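# Close every fume hood door without slamming or tipping

## Task

Close every door of the fume hood completely so its front has no opening left; the task fails if any hood door is slammed shut or if the robot falls over or finishes leaning.

## Robot and tools

ROBOT. A LinearBot: an omnidirectional base with a column about 1.7 m tall. A carriage rides the column (joint lift_m) and holds two identical six-joint arms, left and right, each with a two-finger gripper. Arm bases sit about 0.57 m + lift_m above the floor, and the carriage hangs about 0.15 m below them. A hand reaches up to 0.78 m from its shoulder but only about 0.38 m below its arm base. The hand is about 0.16 m long and 0.1 m wide (0.14 m open). The wrist camera sticks out 0.11 m from joint 6's axis on one side. Fingertips taper to about 0.005 m thick in the closing direction and 0.02 m across. Parked arm: joints 1..6 = 0, 0.05, 0.05, 1.45, 0, 0; with both parked the robot is about 0.85 m wide and 0.65 m long. Cameras: carriage_camera (fixed, forward, tilted about 20 degrees down), left_wrist_camera and right_wrist_camera (looking past the fingertips).

FRAMES. All positions in metres. Base frame: origin on the floor below the base centre, x forward, y left, z up. left_hand and right_hand are reported in it, as the point between that hand's pads; quat_wxyz rotates base axes into hand axes (hand z along the fingers, y the opening direction; (1,0,0,0) = hand pointing straight up with joints 1, 5, 6 at 0). Hand readings can be off, usually too high, especially at long reach. base_odometry is in the frame the base had at scene start, counts wheel rotation only (slip counts as travel), heading in rad from -3.142 to 3.142, positive left; turns and long strafes can leave a degree or two of error.

TOOL move. Arguments: base, joints, speeds, min_time_s, cameras. An action needs base, joints or both. base holds exactly one relative command, an offset from where the base last reported itself: translate_m (metres, forward positive, -2 to 2), strafe_m (metres, left positive, -2 to 2) or rotate_rad (radians, counter-clockwise/left positive, -6.3 to 6.3). joints is a single object keyed by joint name, shared by both arms, each value an absolute target: lift_m 0 to 1 m; for each side (left_/right_): joint1_rad -2.617 to 3.054 (yaw about vertical, 0 forward, positive left), joint2_rad 0 to 3.141 (shoulder: 0 upper arm back and level, 1.57 up, 3.14 forward and level), joint3_rad 0 to 3.141 (elbow: 0 folded, 3.14 straight), joint4_rad -1.57 to 1.57 (wrist pitch, positive lifts fingertips), joint5_rad -1.57 to 1.57 (wrist yaw, positive turns fingertips RIGHT), joint6_rad -2.094 to 2.094 (roll about the fingers, positive clockwise viewed from the forearm), gripper_m 0 to 0.093 m pad gap. Done tolerances: lift 0.004, joint1 0.02, joint2 0.105, joint3 0.06, joint4 0.04, joint5 0.025, joint6 0.02, gripper 0.004. speeds caps top speeds for this action only: translate_m and strafe_m 0.02-0.5 m/s, rotate_rad 0.05-1.57 rad/s, lift_m 0.08-0.25 m/s (top = default). min_time_s (0.1 to 8 s) sets the shortest duration of each arm/gripper motion. Actions last at most 15 s; base drives time out at 14 s. Unknown keys make a call invalid; out-of-range values get it refused. A refused call, or a stop during a call, cancels the remaining move/wait/finished_scene calls in that reply. cameras: list of names or ["all"]; omitted/null means all, [] means none. Joints left out may keep pushing toward older targets unnoticed.

Other tools: wait (seconds 0 to 10, plus cameras) just lets time pass and reports; zoom_image (camera, region [x0,y0,x1,y1] pixels, top-left origin, at most 504x504) magnifies a camera's latest image if that camera was in the last images; finished_scene (scene = current number) ends the scene irreversibly and the goal must hold without the robot.

RESULTS. The pictures line lists cameras in image order; images may be slightly older than the state. move says done or the worst status. Statuses: done (base: wheels turned the full amount, even with slip), off_target (resting short, possibly still pushing), contact_stop / time_out (target dropped, holds in place), not_followed (arm targets withheld because arms would come within millimetres; robot may retry). on_its_own reports uncommanded behaviour; held at = current target. motor_effort is percent of max (bracketed = peak), with sizeable per-motor error; a lift effort that keeps dropping while lowering means a hand rests on something. Joint torques wrap at ±28 N m for joints 1-3. Gripper on a hard part reads up to 0.005 m under its width; shut on nothing reads 0.000-0.002. Release by commanding well above the reading. MOTOR HOT appears at 75 °C; at 100 °C an arm goes limp for 30-60 s (OVER-TEMPERATURE FAULT, limit_stop_at_motor_heat). Park arms to cool; stretched arms heat within minutes even empty.

CAUTIONS. The scene keeps running while you think; the robot holds the last command. Close doors gently (low speeds, min_time_s) and never slam them. Avoid tipping: keep the carriage low and arms close when pushing or pulling, and avoid abrupt stops; only images reveal lean. Base contact stops ignore arms and can be late; after a blocked drive, back off about 0.2 m the way you came. Never back under a table edge into the column. Arms have no contact stop and snap forward when freed. Do not let the arms strike or press each other. To untangle withheld arms, resend one arm's six readings with joint 1 rotated away, then the other arm in a later action. Loose objects may occasionally get nudged by outside forces.

Each tool is called after "Call:" as name([rows], argument=value, ...), one row to a line, values as JSON.

## Session

Call:
move()

Scene clock: 0.00 s.
Joint torques (N m): no reading
base_odometry: x=+0.000 y=+0.000 heading=+0.000
base_status: not commanded
joint_positions: lift_m=+0.300 left_joint1_rad=+0.007 left_joint2_rad=+0.033 left_joint3_rad=+0.045 left_joint4_rad=+1.465 left_joint5_rad=-0.013 left_joint6_rad=+0.036 left_gripper_m=+0.09396 right_joint1_rad=-0.015 right_joint2_rad=+0.052 right_joint3_rad=+0.032 right_joint4_rad=+1.405 right_joint5_rad=-0.031 right_joint6_rad=+0.001 right_gripper_m=+0.09396
joint_status: not commanded
motor_effort: lift_m=+30 drive_wheels=-1
left_hand: x=+0.2420 y=+0.3192 z=+1.3158 quat_wxyz=(+0.999, -0.006, +0.047, +0.022) (m; base frame)
right_hand: x=+0.2666 y=-0.3123 z=+1.3099 quat_wxyz=(+0.996, -0.014, +0.093, -0.005) (m; base frame)
pictures: carriage_camera, left_wrist_camera, right_wrist_camera
Images, in order (width x height): carriage_camera 672x504, left_wrist_camera 672x504, right_wrist_camera 672x504.

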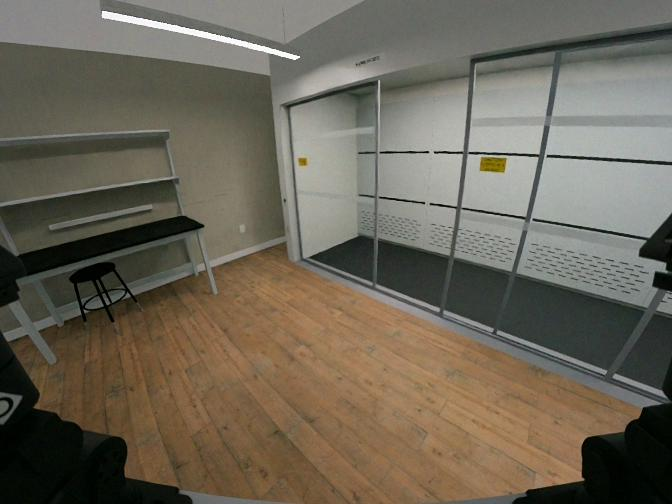

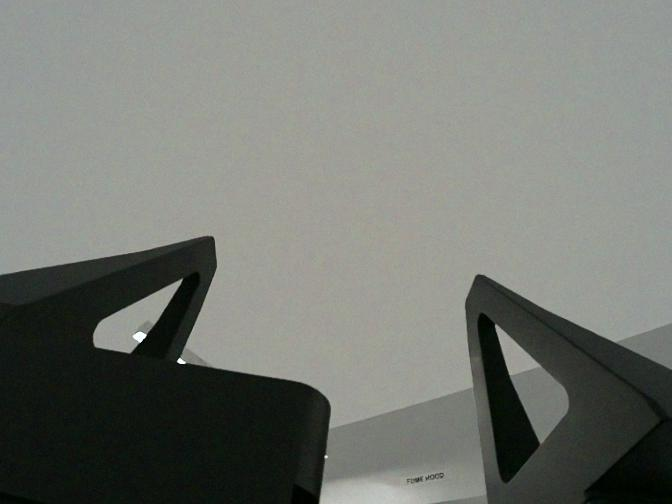

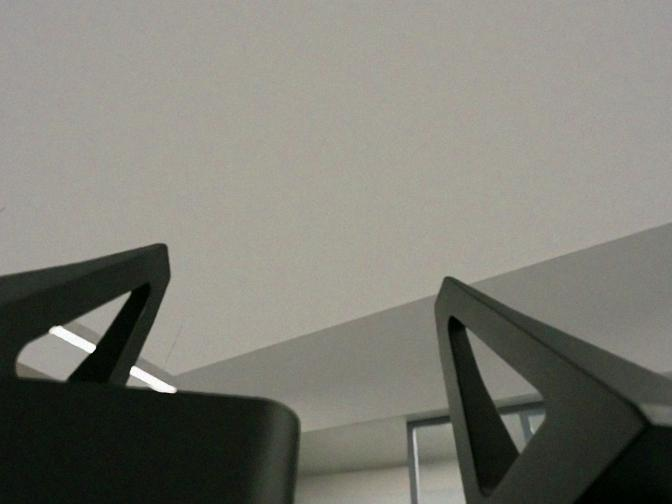

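Call:
move(base={"rotate_rad": -0.58}, joints={"right_gripper_m": 0.0, "left_gripper_m": 0.0}, cameras=["carriage_camera"])

Call:
zoom_image(camera="carriage_camera", region=[20, 20, 360, 370])

Call:
zoom_image(camera="carriage_camera", region=[320, 20, 660, 370])

Scene clock: 3.37 s.
Joint torques (N m): left_arm=[-0.16 3.99 6.58 -0.14 -0.02 0.06] | right_arm=[-0.2 4.07 4.71 0.04 -0.05 0]
move: done
base_odometry: x=+0.000 y=+0.000 heading=-0.580
base_status: done
joint_positions: lift_m=+0.300 left_joint1_rad=+0.007 left_joint2_rad=+0.033 left_joint3_rad=+0.045 left_joint4_rad=+1.465 left_joint5_rad=-0.013 left_joint6_rad=+0.036 left_gripper_m=+0.00035 right_joint1_rad=-0.015 right_joint2_rad=+0.052 right_joint3_rad=+0.032 right_joint4_rad=+1.405 right_joint5_rad=-0.031 right_joint6_rad=+0.001 right_gripper_m=+0.00055
joint_status: all done
motor_effort: lift_m=+30(30) drive_wheels=+1(10)
left_hand: x=+0.2420 y=+0.3192 z=+1.3158 quat_wxyz=(+0.999, -0.006, +0.047, +0.022) (m; base frame)
right_hand: x=+0.2666 y=-0.3123 z=+1.3099 quat_wxyz=(+0.996, -0.014, +0.093, -0.005) (m; base frame)
pictures: carriage_camera
Images, in order (width x height): carriage_camera 672x504.

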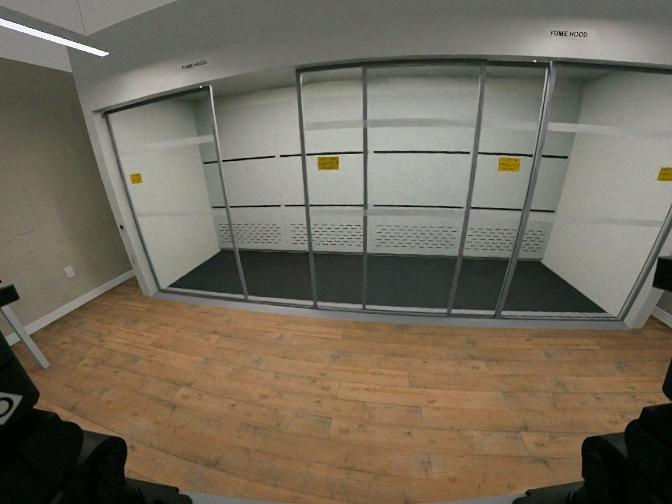

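Scaled by 1.440 from the camera's 672x504 image, which has a finer 960x720 frame.

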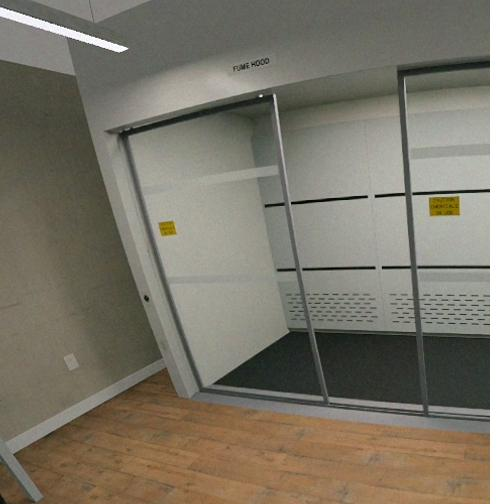

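Scaled by 1.440 from the camera's 672x504 image, which has a finer 960x720 frame.

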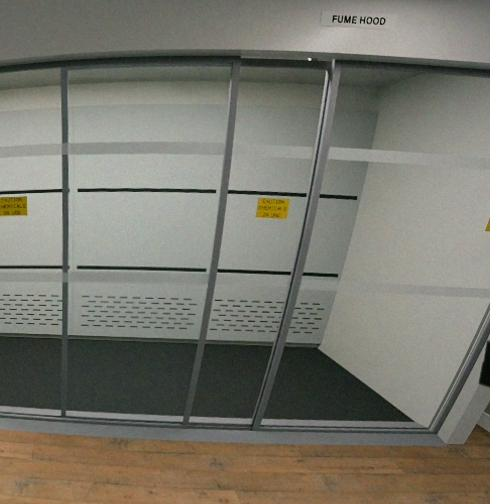

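Call:
move(base={"rotate_rad": -0.125}, cameras=["carriage_camera"])

Call:
move(base={"translate_m": 0.85}, cameras=["carriage_camera"])

Call:
zoom_image(camera="carriage_camera", region=[340, 30, 672, 350])

Scene clock: 5.07 s.
Joint torques (N m): left_arm=[-0.27 3.66 6.45 -0.15 0.02 0.03] | right_arm=[-0.14 4.04 4.64 0.03 -0.01 0]
move: done
base_odometry: x=+0.000 y=+0.000 heading=-0.704
base_status: done
joint_positions: lift_m=+0.300 left_joint1_rad=+0.007 left_joint2_rad=+0.033 left_joint3_rad=+0.045 left_joint4_rad=+1.465 left_joint5_rad=-0.013 left_joint6_rad=+0.036 left_gripper_m=+0.00035 right_joint1_rad=-0.015 right_joint2_rad=+0.052 right_joint3_rad=+0.032 right_joint4_rad=+1.405 right_joint5_rad=-0.031 right_joint6_rad=+0.001 right_gripper_m=+0.00055
joint_status: not commanded
motor_effort: lift_m=+30(30) drive_wheels=+2(9)
left_hand: x=+0.2420 y=+0.3192 z=+1.3158 quat_wxyz=(+0.999, -0.006, +0.047, +0.022) (m; base frame)
right_hand: x=+0.2666 y=-0.3123 z=+1.3099 quat_wxyz=(+0.996, -0.014, +0.093, -0.005) (m; base frame)
pictures: carriage_camera
Images, in order (width x height): carriage_camera 672x504.

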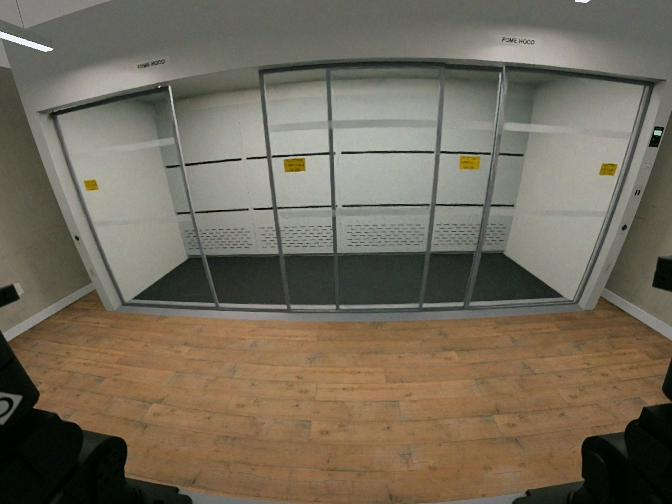

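Scene clock: 9.03 s.
Joint torques (N m): left_arm=[-0.18 3.88 6.74 -0.11 -0.09 -0.02] | right_arm=[-0.32 4.05 4.62 0.08 0 -0.04]
move: done
base_odometry: x=+0.647 y=-0.551 heading=-0.705
base_status: done
joint_positions: lift_m=+0.300 left_joint1_rad=+0.007 left_joint2_rad=+0.033 left_joint3_rad=+0.045 left_joint4_rad=+1.465 left_joint5_rad=-0.013 left_joint6_rad=+0.036 left_gripper_m=+0.00035 right_joint1_rad=-0.015 right_joint2_rad=+0.052 right_joint3_rad=+0.032 right_joint4_rad=+1.405 right_joint5_rad=-0.031 right_joint6_rad=+0.001 right_gripper_m=+0.00055
joint_status: not commanded
motor_effort: lift_m=+30(30) drive_wheels=-4(13)
left_hand: x=+0.2420 y=+0.3192 z=+1.3158 quat_wxyz=(+0.999, -0.006, +0.047, +0.022) (m; base frame)
right_hand: x=+0.2666 y=-0.3123 z=+1.3099 quat_wxyz=(+0.996, -0.014, +0.093, -0.005) (m; base frame)
pictures: carriage_camera
Images, in order (width x height): carriage_camera 672x504.

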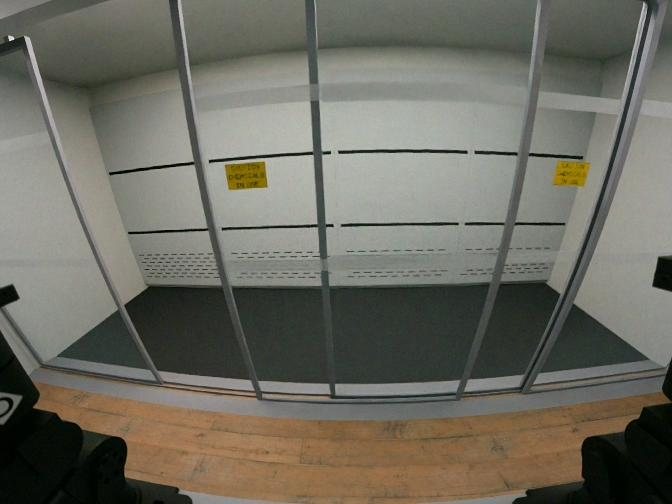

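Scaled by 1.518 from the camera's 672x504 image, which has a finer 960x720 frame.

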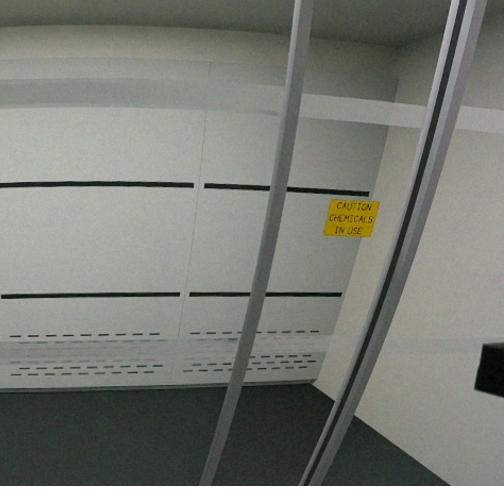

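Call:
move(base={"strafe_m": -1.39}, cameras=["carriage_camera"])

Call:
zoom_image(camera="carriage_camera", region=[400, 60, 600, 260])

Call:
zoom_image(camera="carriage_camera", region=[400, 240, 560, 400])

Scene clock: 14.90 s.
Joint torques (N m): left_arm=[-0.18 3.82 6.76 -0.17 -0.09 0.04] | right_arm=[-0.05 4.07 4.68 0.07 -0.01 0.02]
move: done
base_odometry: x=-0.254 y=-1.610 heading=-0.705
base_status: done
joint_positions: lift_m=+0.300 left_joint1_rad=+0.007 left_joint2_rad=+0.033 left_joint3_rad=+0.045 left_joint4_rad=+1.465 left_joint5_rad=-0.013 left_joint6_rad=+0.036 left_gripper_m=+0.00035 right_joint1_rad=-0.015 right_joint2_rad=+0.052 right_joint3_rad=+0.032 right_joint4_rad=+1.405 right_joint5_rad=-0.031 right_joint6_rad=+0.001 right_gripper_m=+0.00055
joint_status: not commanded
motor_effort: lift_m=+30(30) drive_wheels=-2(12)
left_hand: x=+0.2421 y=+0.3192 z=+1.3158 quat_wxyz=(+0.999, -0.006, +0.047, +0.022) (m; base frame)
right_hand: x=+0.2666 y=-0.3123 z=+1.3099 quat_wxyz=(+0.996, -0.014, +0.093, -0.005) (m; base frame)
pictures: carriage_camera
Images, in order (width x height): carriage_camera 672x504.

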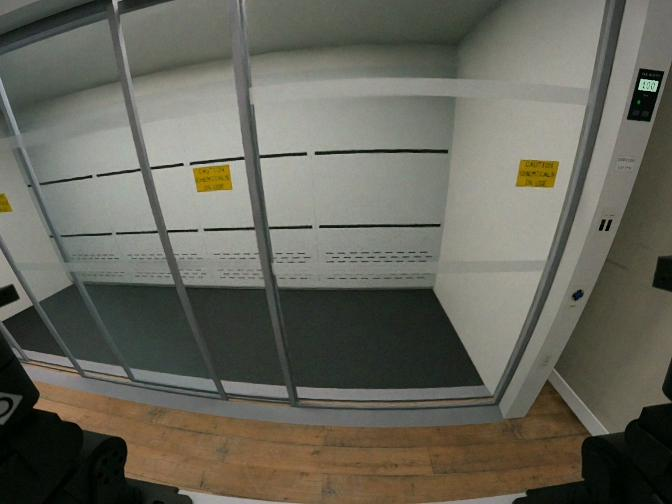

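Scaled by 2.520 from the camera's 672x504 image, which has a finer 960x720 frame.

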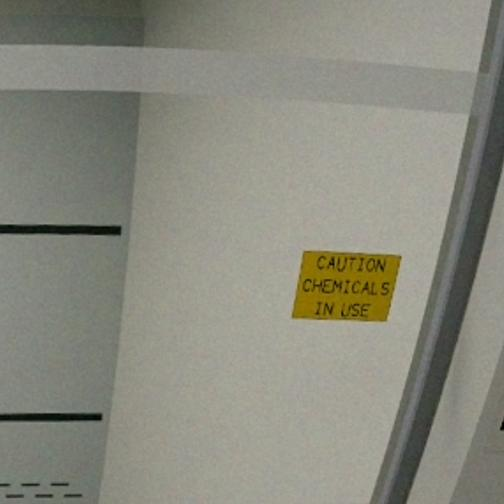

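Scaled by 3.150 from the camera's 672x504 image, which has a finer 960x720 frame.

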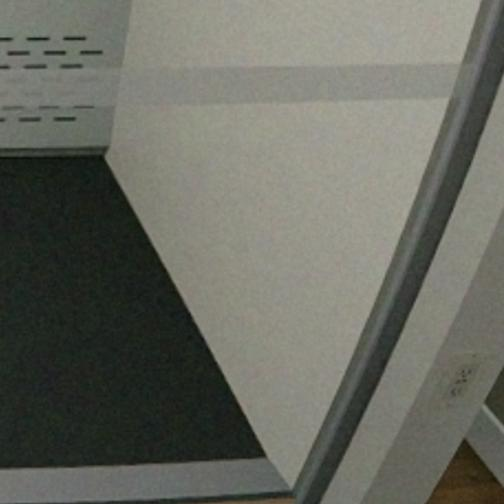

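Call:
move(base={"translate_m": 0.34}, speeds={"translate_m": 0.3}, cameras=[])

Call:
move(base={"rotate_rad": 1.57}, cameras=[])

Call:
move(joints={"right_joint1_rad": -0.5, "right_joint2_rad": 1.4, "right_joint3_rad": 1.4, "right_joint4_rad": 0, "right_joint5_rad": 0, "right_joint6_rad": 0}, min_time_s=3, cameras=["carriage_camera", "right_wrist_camera"])

Scene clock: 17.77 s.
Joint torques (N m): left_arm=[-0.05 4.19 6.72 -0.17 -0.01 0.05] | right_arm=[-0.17 4.1 4.64 0.06 0.01 0]
move: done
base_odometry: x=+0.005 y=-1.831 heading=-0.706
base_status: done
joint_positions: lift_m=+0.300 left_joint1_rad=+0.007 left_joint2_rad=+0.033 left_joint3_rad=+0.045 left_joint4_rad=+1.465 left_joint5_rad=-0.013 left_joint6_rad=+0.036 left_gripper_m=+0.00035 right_joint1_rad=-0.015 right_joint2_rad=+0.052 right_joint3_rad=+0.032 right_joint4_rad=+1.405 right_joint5_rad=-0.031 right_joint6_rad=+0.001 right_gripper_m=+0.00055
joint_status: not commanded
motor_effort: lift_m=+30(30) drive_wheels=-4(9)
left_hand: x=+0.2421 y=+0.3192 z=+1.3158 quat_wxyz=(+0.999, -0.006, +0.047, +0.022) (m; base frame)
right_hand: x=+0.2666 y=-0.3123 z=+1.3099 quat_wxyz=(+0.996, -0.014, +0.093, -0.005) (m; base frame)
pictures: none
No camera images: "cameras" was empty.

Scene clock: 20.87 s.
Joint torques (N m): left_arm=[0.1 4.12 6.64 -0.17 -0.04 0.02] | right_arm=[-0.13 4.27 4.59 0.07 -0.05 0.02]
move: done
base_odometry: x=+0.005 y=-1.831 heading=+0.864
base_status: done
joint_positions: lift_m=+0.300 left_joint1_rad=+0.007 left_joint2_rad=+0.033 left_joint3_rad=+0.045 left_joint4_rad=+1.465 left_joint5_rad=-0.013 left_joint6_rad=+0.036 left_gripper_m=+0.00035 right_joint1_rad=-0.015 right_joint2_rad=+0.052 right_joint3_rad=+0.032 right_joint4_rad=+1.405 right_joint5_rad=-0.031 right_joint6_rad=+0.001 right_gripper_m=+0.00056
joint_status: not commanded
motor_effort: lift_m=+30(30) drive_wheels=+2(13)
left_hand: x=+0.2421 y=+0.3192 z=+1.3158 quat_wxyz=(+0.999, -0.006, +0.047, +0.022) (m; base frame)
right_hand: x=+0.2666 y=-0.3123 z=+1.3099 quat_wxyz=(+0.996, -0.014, +0.093, -0.005) (m; base frame)
pictures: none
No camera images: "cameras" was empty.

Scene clock: 24.17 s.
Joint torques (N m): left_arm=[-0.08 3.75 6.72 -0.11 -0.03 0] | right_arm=[-0.81 -6.23 7.94 1.8 0.08 -0.03]
move: done
base_odometry: x=+0.005 y=-1.831 heading=+0.864
base_status: not commanded
joint_positions: lift_m=+0.300 left_joint1_rad=+0.007 left_joint2_rad=+0.033 left_joint3_rad=+0.045 left_joint4_rad=+1.465 left_joint5_rad=-0.013 left_joint6_rad=+0.036 left_gripper_m=+0.00035 right_joint1_rad=-0.493 right_joint2_rad=+1.390 right_joint3_rad=+1.375 right_joint4_rad=+0.019 right_joint5_rad=-0.013 right_joint6_rad=+0.001 right_gripper_m=+0.00055
joint_status: all done
motor_effort: lift_m=+30(30) drive_wheels=+2(2)
left_hand: x=+0.2421 y=+0.3192 z=+1.3158 quat_wxyz=(+0.999, -0.006, +0.047, +0.022) (m; base frame)
right_hand: x=+0.6287 y=-0.5346 z=+1.3166 quat_wxyz=(+0.688, +0.168, +0.685, -0.168) (m; base frame)
pictures: carriage_camera, right_wrist_camera
Images, in order (width x height): carriage_camera 672x504, right_wrist_camera 672x504.

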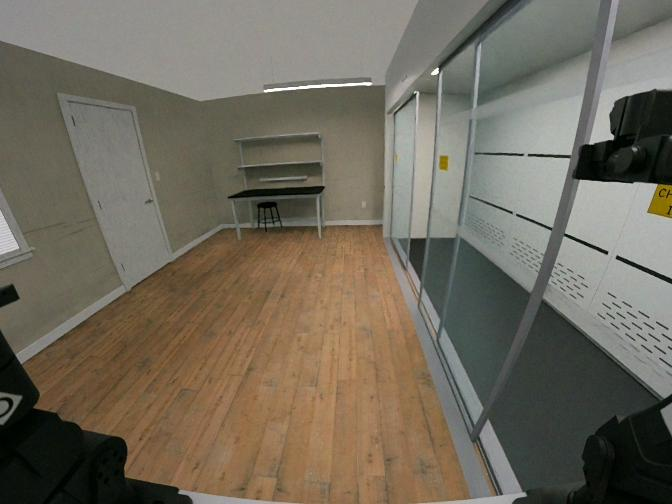

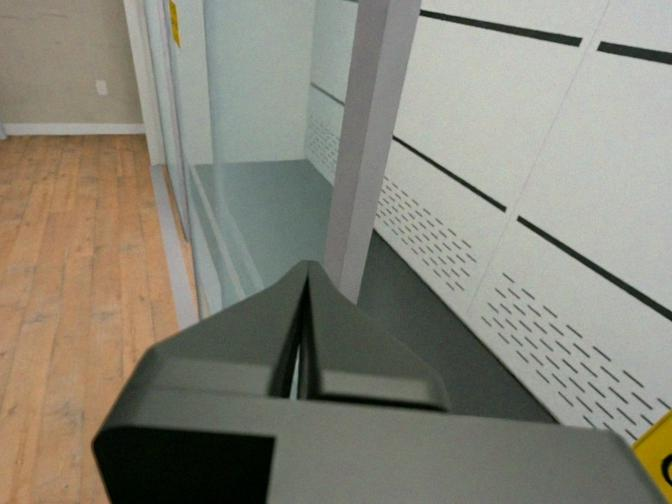

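Call:
move(base={"strafe_m": -0.08}, speeds={"strafe_m": 0.1}, cameras=["right_wrist_camera"])

Scene clock: 25.97 s.
Joint torques (N m): left_arm=[-0.25 3.81 6.58 -0.13 -0.05 0.02] | right_arm=[-0.84 -6.24 7.94 1.85 0.07 -0.05]
move: done
base_odometry: x=+0.066 y=-1.883 heading=+0.865
base_status: done
joint_positions: lift_m=+0.300 left_joint1_rad=+0.007 left_joint2_rad=+0.033 left_joint3_rad=+0.045 left_joint4_rad=+1.465 left_joint5_rad=-0.013 left_joint6_rad=+0.036 left_gripper_m=+0.00035 right_joint1_rad=-0.496 right_joint2_rad=+1.390 right_joint3_rad=+1.375 right_joint4_rad=+0.015 right_joint5_rad=-0.011 right_joint6_rad=+0.001 right_gripper_m=+0.00055
joint_status: not commanded
motor_effort: lift_m=+30(30) drive_wheels=+3(8)
left_hand: x=+0.2421 y=+0.3192 z=+1.3158 quat_wxyz=(+0.999, -0.006, +0.047, +0.022) (m; base frame)
right_hand: x=+0.6279 y=-0.5360 z=+1.3155 quat_wxyz=(+0.686, +0.170, +0.686, -0.169) (m; base frame)
pictures: right_wrist_camera
Images, in order (width x height): right_wrist_camera 672x504.

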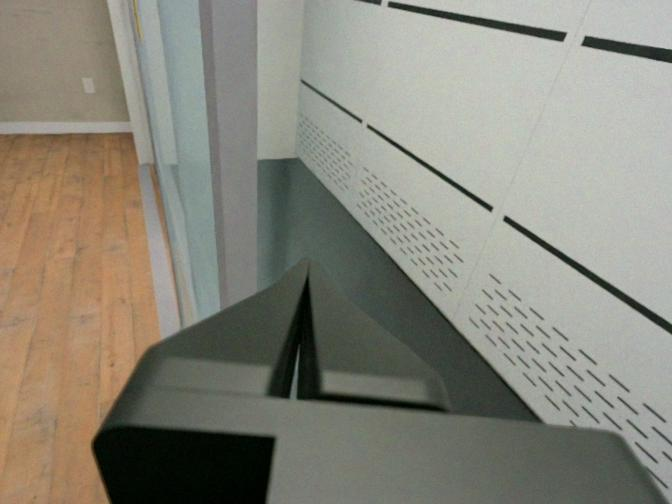

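Call:
move(base={"translate_m": 0.06}, speeds={"translate_m": 0.06}, cameras=["carriage_camera", "right_wrist_camera"])

Scene clock: 27.63 s.
Joint torques (N m): left_arm=[-0.01 4.01 6.83 -0.08 -0.02 0.03] | right_arm=[-0.46 -6.67 7.84 1.9 0.01 -0.05]
move: done
base_odometry: x=+0.105 y=-1.837 heading=+0.865
base_status: done
joint_positions: lift_m=+0.300 left_joint1_rad=+0.007 left_joint2_rad=+0.033 left_joint3_rad=+0.045 left_joint4_rad=+1.466 left_joint5_rad=-0.013 left_joint6_rad=+0.036 left_gripper_m=+0.00035 right_joint1_rad=-0.496 right_joint2_rad=+1.393 right_joint3_rad=+1.376 right_joint4_rad=+0.014 right_joint5_rad=-0.010 right_joint6_rad=+0.001 right_gripper_m=+0.00055
joint_status: not commanded
motor_effort: lift_m=+29(30) drive_wheels=-3(8)
left_hand: x=+0.2418 y=+0.3192 z=+1.3158 quat_wxyz=(+0.999, -0.006, +0.046, +0.022) (m; base frame)
right_hand: x=+0.6287 y=-0.5365 z=+1.3146 quat_wxyz=(+0.686, +0.171, +0.687, -0.169) (m; base frame)
pictures: carriage_camera, right_wrist_camera
Images, in order (width x height): carriage_camera 672x504, right_wrist_camera 672x504.

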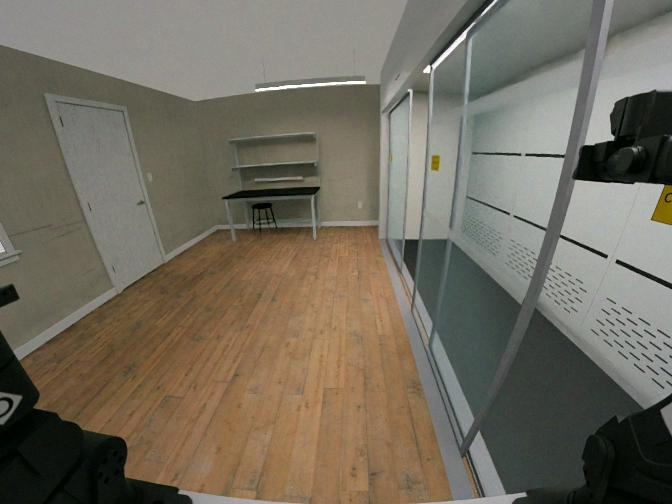

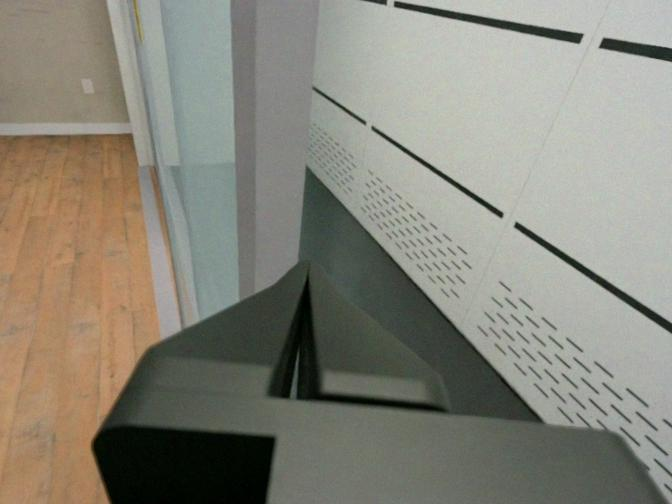

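Call:
move(base={"translate_m": 0.1}, speeds={"translate_m": 0.05}, cameras=["right_wrist_camera"])

Scene clock: 30.30 s.
Joint torques (N m): left_arm=[-0.06 3.71 6.61 -0.17 -0.02 0.01] | right_arm=[3.92 2.48 7.45 3.45 -1.79 -0.21]
move: done
base_odometry: x=+0.170 y=-1.761 heading=+0.864
base_status: done
joint_positions: lift_m=+0.300 left_joint1_rad=+0.007 left_joint2_rad=+0.033 left_joint3_rad=+0.045 left_joint4_rad=+1.466 left_joint5_rad=-0.013 left_joint6_rad=+0.036 left_gripper_m=+0.00035 right_joint1_rad=-0.541 right_joint2_rad=+1.313 right_joint3_rad=+1.379 right_joint4_rad=-0.144 right_joint5_rad=+0.169 right_joint6_rad=+0.022 right_gripper_m=+0.00050
joint_status: not commanded
motor_effort: lift_m=+30(30) drive_wheels=+4(11)
left_hand: x=+0.2418 y=+0.3192 z=+1.3158 quat_wxyz=(+0.999, -0.006, +0.046, +0.022) (m; base frame)
right_hand: x=+0.5775 y=-0.5659 z=+1.3121 quat_wxyz=(+0.638, +0.258, +0.687, -0.233) (m; base frame)
pictures: right_wrist_camera
Images, in order (width x height): right_wrist_camera 672x504.

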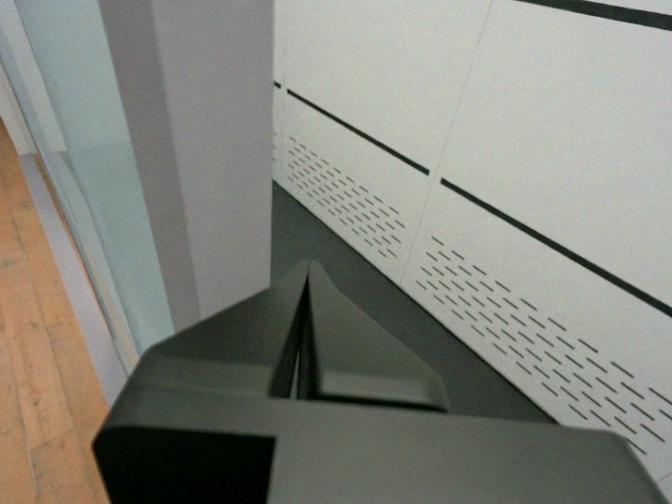

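Call:
move(base={"translate_m": 0.3}, speeds={"translate_m": 0.06}, cameras=["carriage_camera", "right_wrist_camera"])

Scene clock: 36.27 s.
Joint torques (N m): left_arm=[-0.29 3.92 6.74 -0.15 -0.06 -0.01] | right_arm=[4.55 1.46 7.43 3.25 -1.99 -0.32]
move: done
base_odometry: x=+0.365 y=-1.533 heading=+0.864
base_status: done
joint_positions: lift_m=+0.300 left_joint1_rad=+0.007 left_joint2_rad=+0.033 left_joint3_rad=+0.045 left_joint4_rad=+1.466 left_joint5_rad=-0.013 left_joint6_rad=+0.036 left_gripper_m=+0.00035 right_joint1_rad=-0.547 right_joint2_rad=+1.321 right_joint3_rad=+1.379 right_joint4_rad=-0.126 right_joint5_rad=+0.189 right_joint6_rad=+0.032 right_gripper_m=+0.00049
joint_status: not commanded
motor_effort: lift_m=+30(30) drive_wheels=+4(14)
left_hand: x=+0.2418 y=+0.3192 z=+1.3158 quat_wxyz=(+0.999, -0.006, +0.046, +0.022) (m; base frame)
right_hand: x=+0.5760 y=-0.5724 z=+1.3130 quat_wxyz=(+0.640, +0.270, +0.679, -0.240) (m; base frame)
pictures: carriage_camera, right_wrist_camera
Images, in order (width x height): carriage_camera 672x504, right_wrist_camera 672x504.

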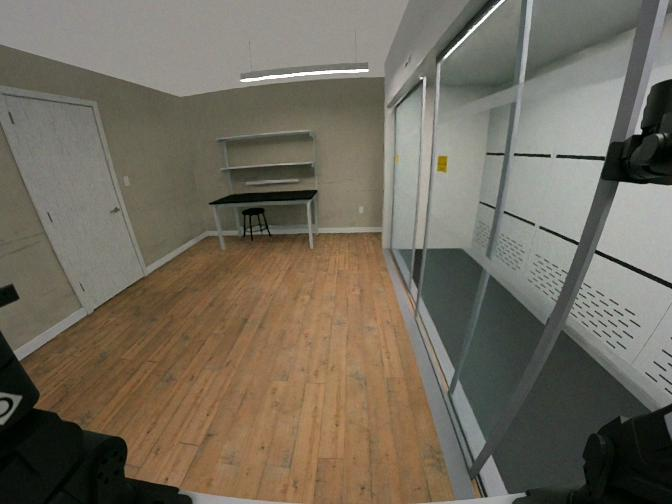

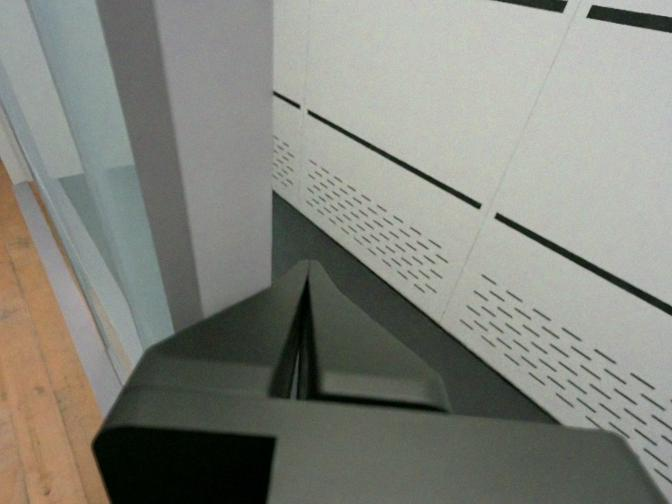

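Call:
move(base={"translate_m": 0.22}, speeds={"translate_m": 0.06}, cameras=["carriage_camera", "right_wrist_camera"])

Call:
zoom_image(camera="carriage_camera", region=[370, 50, 500, 330])

Scene clock: 40.90 s.
Joint torques (N m): left_arm=[-0.05 3.85 6.68 -0.18 -0.08 0.05] | right_arm=[4.77 1.29 7.56 3.22 -2.26 -0.29]
move: done
base_odometry: x=+0.508 y=-1.367 heading=+0.863
base_status: done
joint_positions: lift_m=+0.300 left_joint1_rad=+0.007 left_joint2_rad=+0.033 left_joint3_rad=+0.045 left_joint4_rad=+1.467 left_joint5_rad=-0.013 left_joint6_rad=+0.036 left_gripper_m=+0.00035 right_joint1_rad=-0.549 right_joint2_rad=+1.323 right_joint3_rad=+1.379 right_joint4_rad=-0.120 right_joint5_rad=+0.216 right_joint6_rad=+0.033 right_gripper_m=+0.00048
joint_status: not commanded
motor_effort: lift_m=+29(30) drive_wheels=+4(13)
left_hand: x=+0.2417 y=+0.3192 z=+1.3158 quat_wxyz=(+0.999, -0.006, +0.046, +0.022) (m; base frame)
right_hand: x=+0.5730 y=-0.5769 z=+1.3136 quat_wxyz=(+0.638, +0.279, +0.673, -0.250) (m; base frame)
pictures: carriage_camera, right_wrist_camera
Images, in order (width x height): carriage_camera 672x504, right_wrist_camera 672x504.

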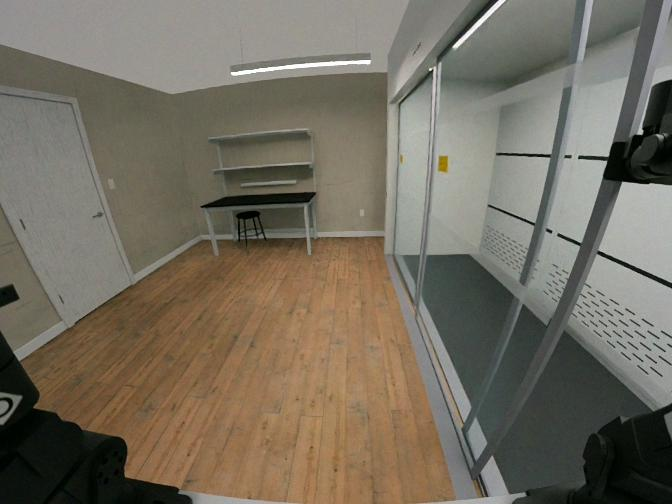

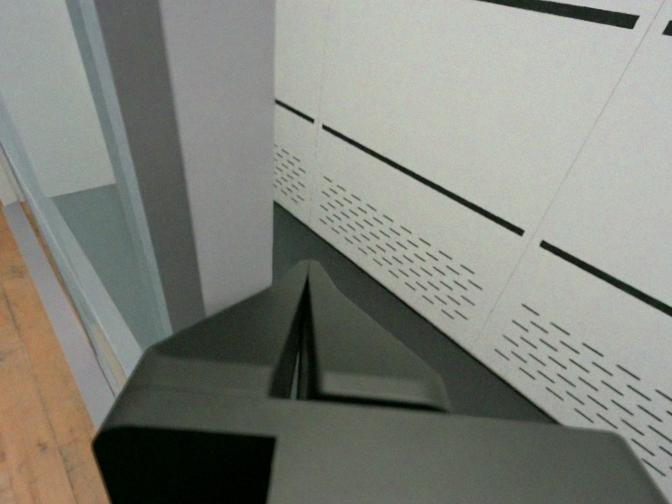

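Scaled by 1.800 from the camera's 672x504 image, which has a finer 960x720 frame.

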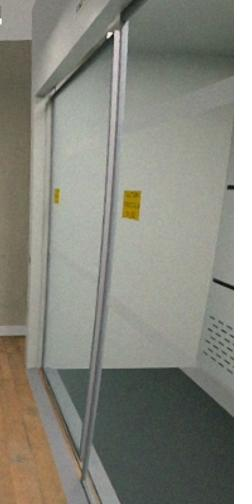

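Call:
move(base={"translate_m": 0.1}, speeds={"translate_m": 0.05}, cameras=["carriage_camera", "right_wrist_camera"])

Call:
zoom_image(camera="carriage_camera", region=[380, 40, 480, 340])

Scene clock: 43.80 s.
Joint torques (N m): left_arm=[-0.08 3.78 6.78 -0.16 -0.06 0.05] | right_arm=[4.89 1.61 7.51 3.25 -2.45 -0.34]
move: done
base_odometry: x=+0.573 y=-1.291 heading=+0.863
base_status: done
joint_positions: lift_m=+0.300 left_joint1_rad=+0.007 left_joint2_rad=+0.033 left_joint3_rad=+0.045 left_joint4_rad=+1.467 left_joint5_rad=-0.013 left_joint6_rad=+0.036 left_gripper_m=+0.00035 right_joint1_rad=-0.550 right_joint2_rad=+1.320 right_joint3_rad=+1.379 right_joint4_rad=-0.125 right_joint5_rad=+0.233 right_joint6_rad=+0.033 right_gripper_m=+0.00048
joint_status: not commanded
motor_effort: lift_m=+30(30) drive_wheels=+4(14)
left_hand: x=+0.2416 y=+0.3192 z=+1.3158 quat_wxyz=(+0.999, -0.006, +0.046, +0.022) (m; base frame)
right_hand: x=+0.5698 y=-0.5787 z=+1.3136 quat_wxyz=(+0.634, +0.284, +0.672, -0.256) (m; base frame)
pictures: carriage_camera, right_wrist_camera
Images, in order (width x height): carriage_camera 672x504, right_wrist_camera 672x504.

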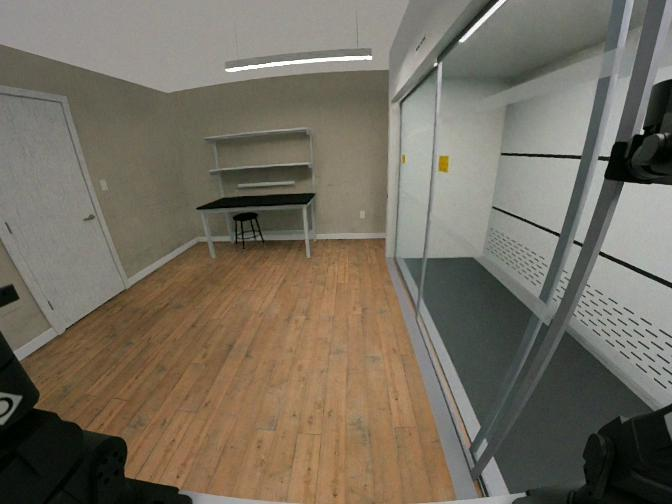

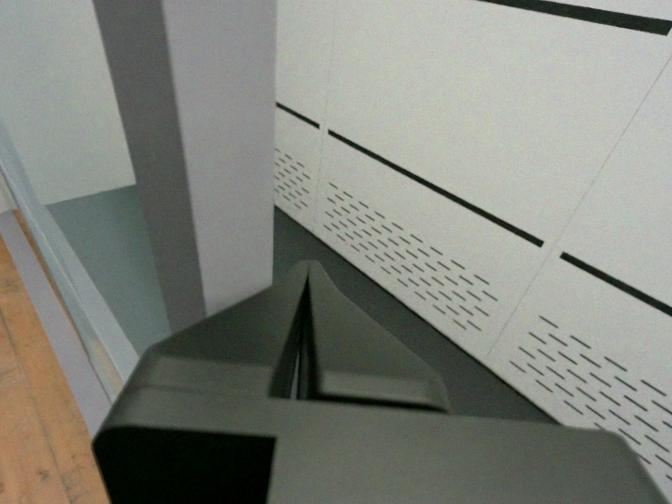

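Scaled by 1.680 from the camera's 672x504 image, which has a finer 960x720 frame.

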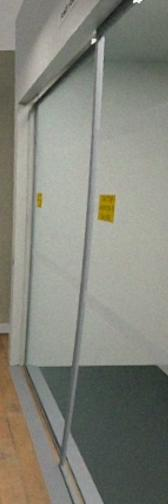

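Call:
move(base={"translate_m": 0.05}, speeds={"translate_m": 0.04}, cameras=["carriage_camera", "right_wrist_camera"])

Call:
zoom_image(camera="carriage_camera", region=[440, 360, 540, 490])

Scene clock: 45.77 s.
Joint torques (N m): left_arm=[-0.01 3.88 6.56 -0.16 -0.06 0.02] | right_arm=[5 1.94 7.57 3.31 -2.48 -0.35]
move: done
base_odometry: x=+0.606 y=-1.253 heading=+0.862
base_status: done
joint_positions: lift_m=+0.300 left_joint1_rad=+0.007 left_joint2_rad=+0.033 left_joint3_rad=+0.045 left_joint4_rad=+1.467 left_joint5_rad=-0.013 left_joint6_rad=+0.036 left_gripper_m=+0.00035 right_joint1_rad=-0.551 right_joint2_rad=+1.317 right_joint3_rad=+1.379 right_joint4_rad=-0.131 right_joint5_rad=+0.240 right_joint6_rad=+0.033 right_gripper_m=+0.00048
joint_status: not commanded
motor_effort: lift_m=+30(30) drive_wheels=+4(11)
left_hand: x=+0.2416 y=+0.3192 z=+1.3158 quat_wxyz=(+0.999, -0.006, +0.046, +0.022) (m; base frame)
right_hand: x=+0.5677 y=-0.5795 z=+1.3135 quat_wxyz=(+0.632, +0.287, +0.671, -0.258) (m; base frame)
pictures: carriage_camera, right_wrist_camera
Images, in order (width x height): carriage_camera 672x504, right_wrist_camera 672x504.

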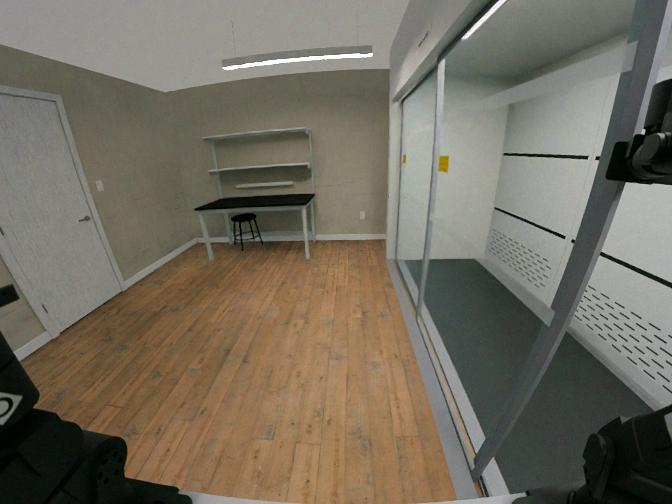

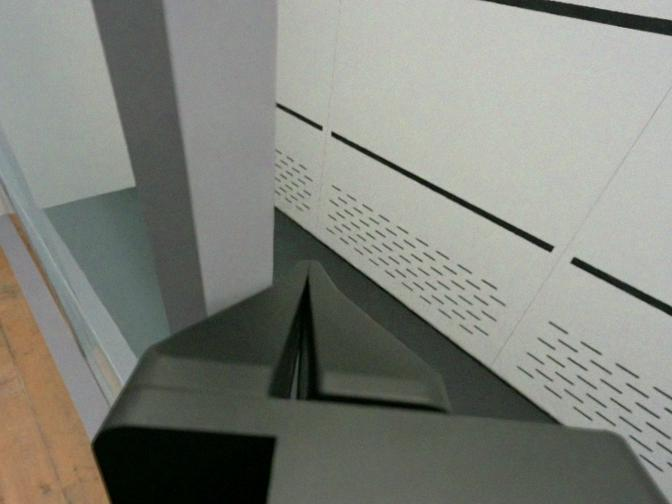

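Scaled by 3.877 from the camera's 672x504 image, which has a finer 960x720 frame.

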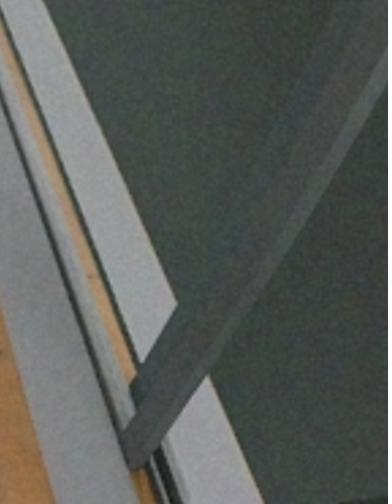

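Call:
move(base={"translate_m": 0.03}, speeds={"translate_m": 0.03}, cameras=["carriage_camera", "right_wrist_camera"])

Call:
zoom_image(camera="carriage_camera", region=[440, 360, 540, 490])

Call:
zoom_image(camera="carriage_camera", region=[390, 40, 460, 330])

Scene clock: 47.63 s.
Joint torques (N m): left_arm=[-0.06 3.9 6.72 -0.17 -0.03 0.02] | right_arm=[4.96 2.03 7.31 3.36 -2.52 -0.32]
move: done
base_odometry: x=+0.625 y=-1.231 heading=+0.862
base_status: done
joint_positions: lift_m=+0.300 left_joint1_rad=+0.007 left_joint2_rad=+0.033 left_joint3_rad=+0.045 left_joint4_rad=+1.467 left_joint5_rad=-0.013 left_joint6_rad=+0.036 left_gripper_m=+0.00035 right_joint1_rad=-0.552 right_joint2_rad=+1.314 right_joint3_rad=+1.379 right_joint4_rad=-0.136 right_joint5_rad=+0.244 right_joint6_rad=+0.033 right_gripper_m=+0.00048
joint_status: not commanded
motor_effort: lift_m=+30(30) drive_wheels=+4(11)
left_hand: x=+0.2416 y=+0.3192 z=+1.3158 quat_wxyz=(+0.999, -0.006, +0.046, +0.022) (m; base frame)
right_hand: x=+0.5664 y=-0.5796 z=+1.3135 quat_wxyz=(+0.631, +0.289, +0.672, -0.260) (m; base frame)
pictures: carriage_camera, right_wrist_camera
Images, in order (width x height): carriage_camera 672x504, right_wrist_camera 672x504.

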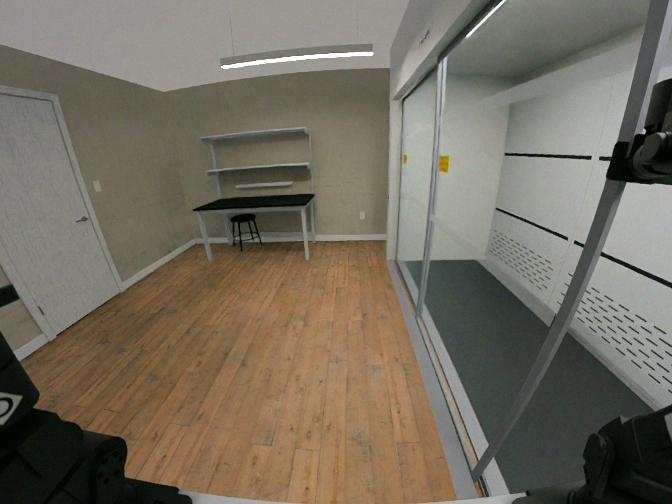

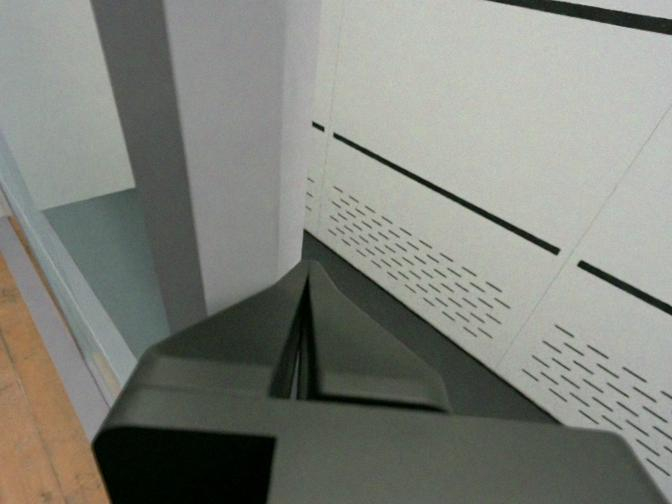

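Scaled by 3.877 from the camera's 672x504 image, which has a finer 960x720 frame.

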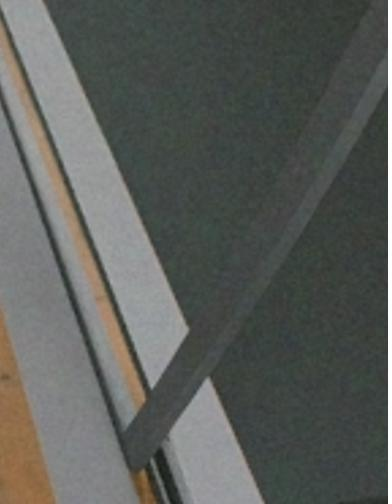

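Scaled by 1.738 from the camera's 672x504 image, which has a finer 960x720 frame.

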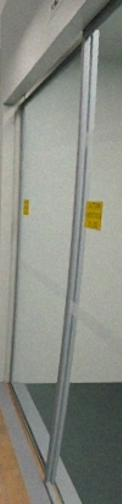

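Call:
move(base={"translate_m": 0.02}, speeds={"translate_m": 0.03}, cameras=["carriage_camera", "right_wrist_camera"])

Call:
zoom_image(camera="carriage_camera", region=[440, 360, 540, 490])

Call:
zoom_image(camera="carriage_camera", region=[400, 240, 450, 330])

Scene clock: 49.20 s.
Joint torques (N m): left_arm=[-0.08 3.82 6.65 -0.17 -0.05 -0.01] | right_arm=[5.27 2.73 7.46 3.45 -2.63 -0.32]
move: done
base_odometry: x=+0.638 y=-1.216 heading=+0.862
base_status: done
joint_positions: lift_m=+0.300 left_joint1_rad=+0.007 left_joint2_rad=+0.033 left_joint3_rad=+0.045 left_joint4_rad=+1.467 left_joint5_rad=-0.013 left_joint6_rad=+0.036 left_gripper_m=+0.00035 right_joint1_rad=-0.552 right_joint2_rad=+1.310 right_joint3_rad=+1.379 right_joint4_rad=-0.143 right_joint5_rad=+0.250 right_joint6_rad=+0.032 right_gripper_m=+0.00048
joint_status: not commanded
motor_effort: lift_m=+29(30) drive_wheels=+4(13)
left_hand: x=+0.2415 y=+0.3192 z=+1.3158 quat_wxyz=(+0.999, -0.006, +0.046, +0.022) (m; base frame)
right_hand: x=+0.5643 y=-0.5799 z=+1.3133 quat_wxyz=(+0.629, +0.291, +0.672, -0.262) (m; base frame)
pictures: carriage_camera, right_wrist_camera
Images, in order (width x height): carriage_camera 672x504, right_wrist_camera 672x504.

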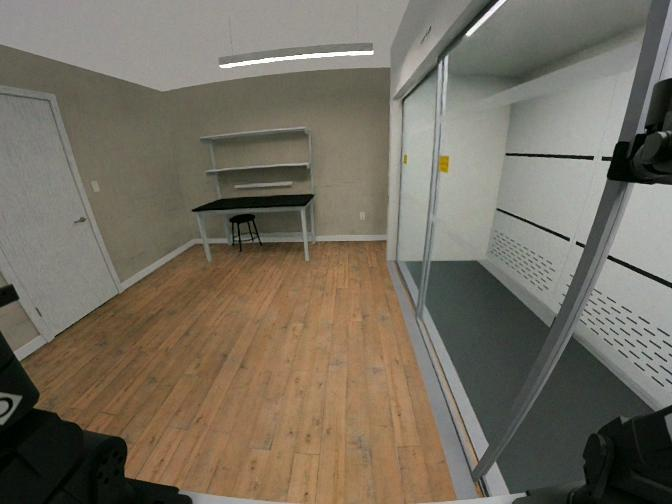

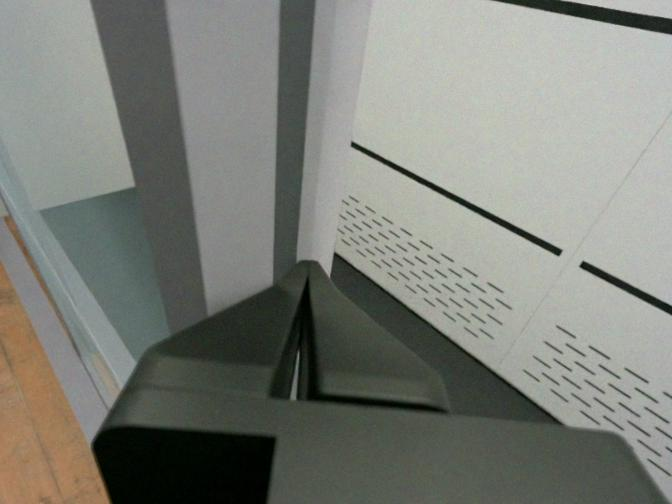

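Scaled by 3.877 from the camera's 672x504 image, which has a finer 960x720 frame.

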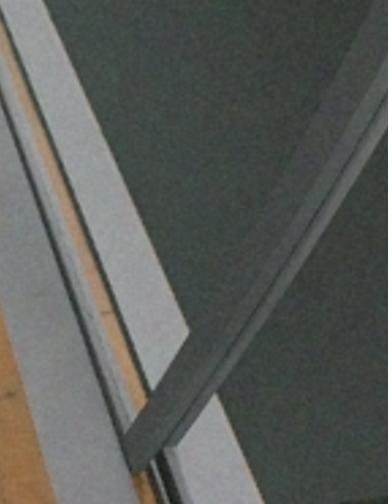

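Scaled by 5.600 from the camera's 672x504 image, which has a finer 960x720 frame.

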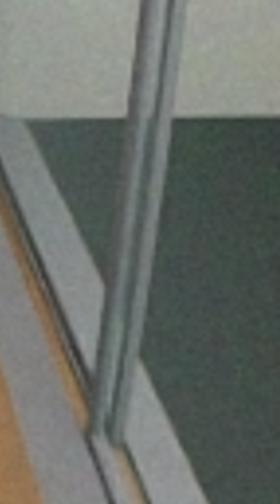

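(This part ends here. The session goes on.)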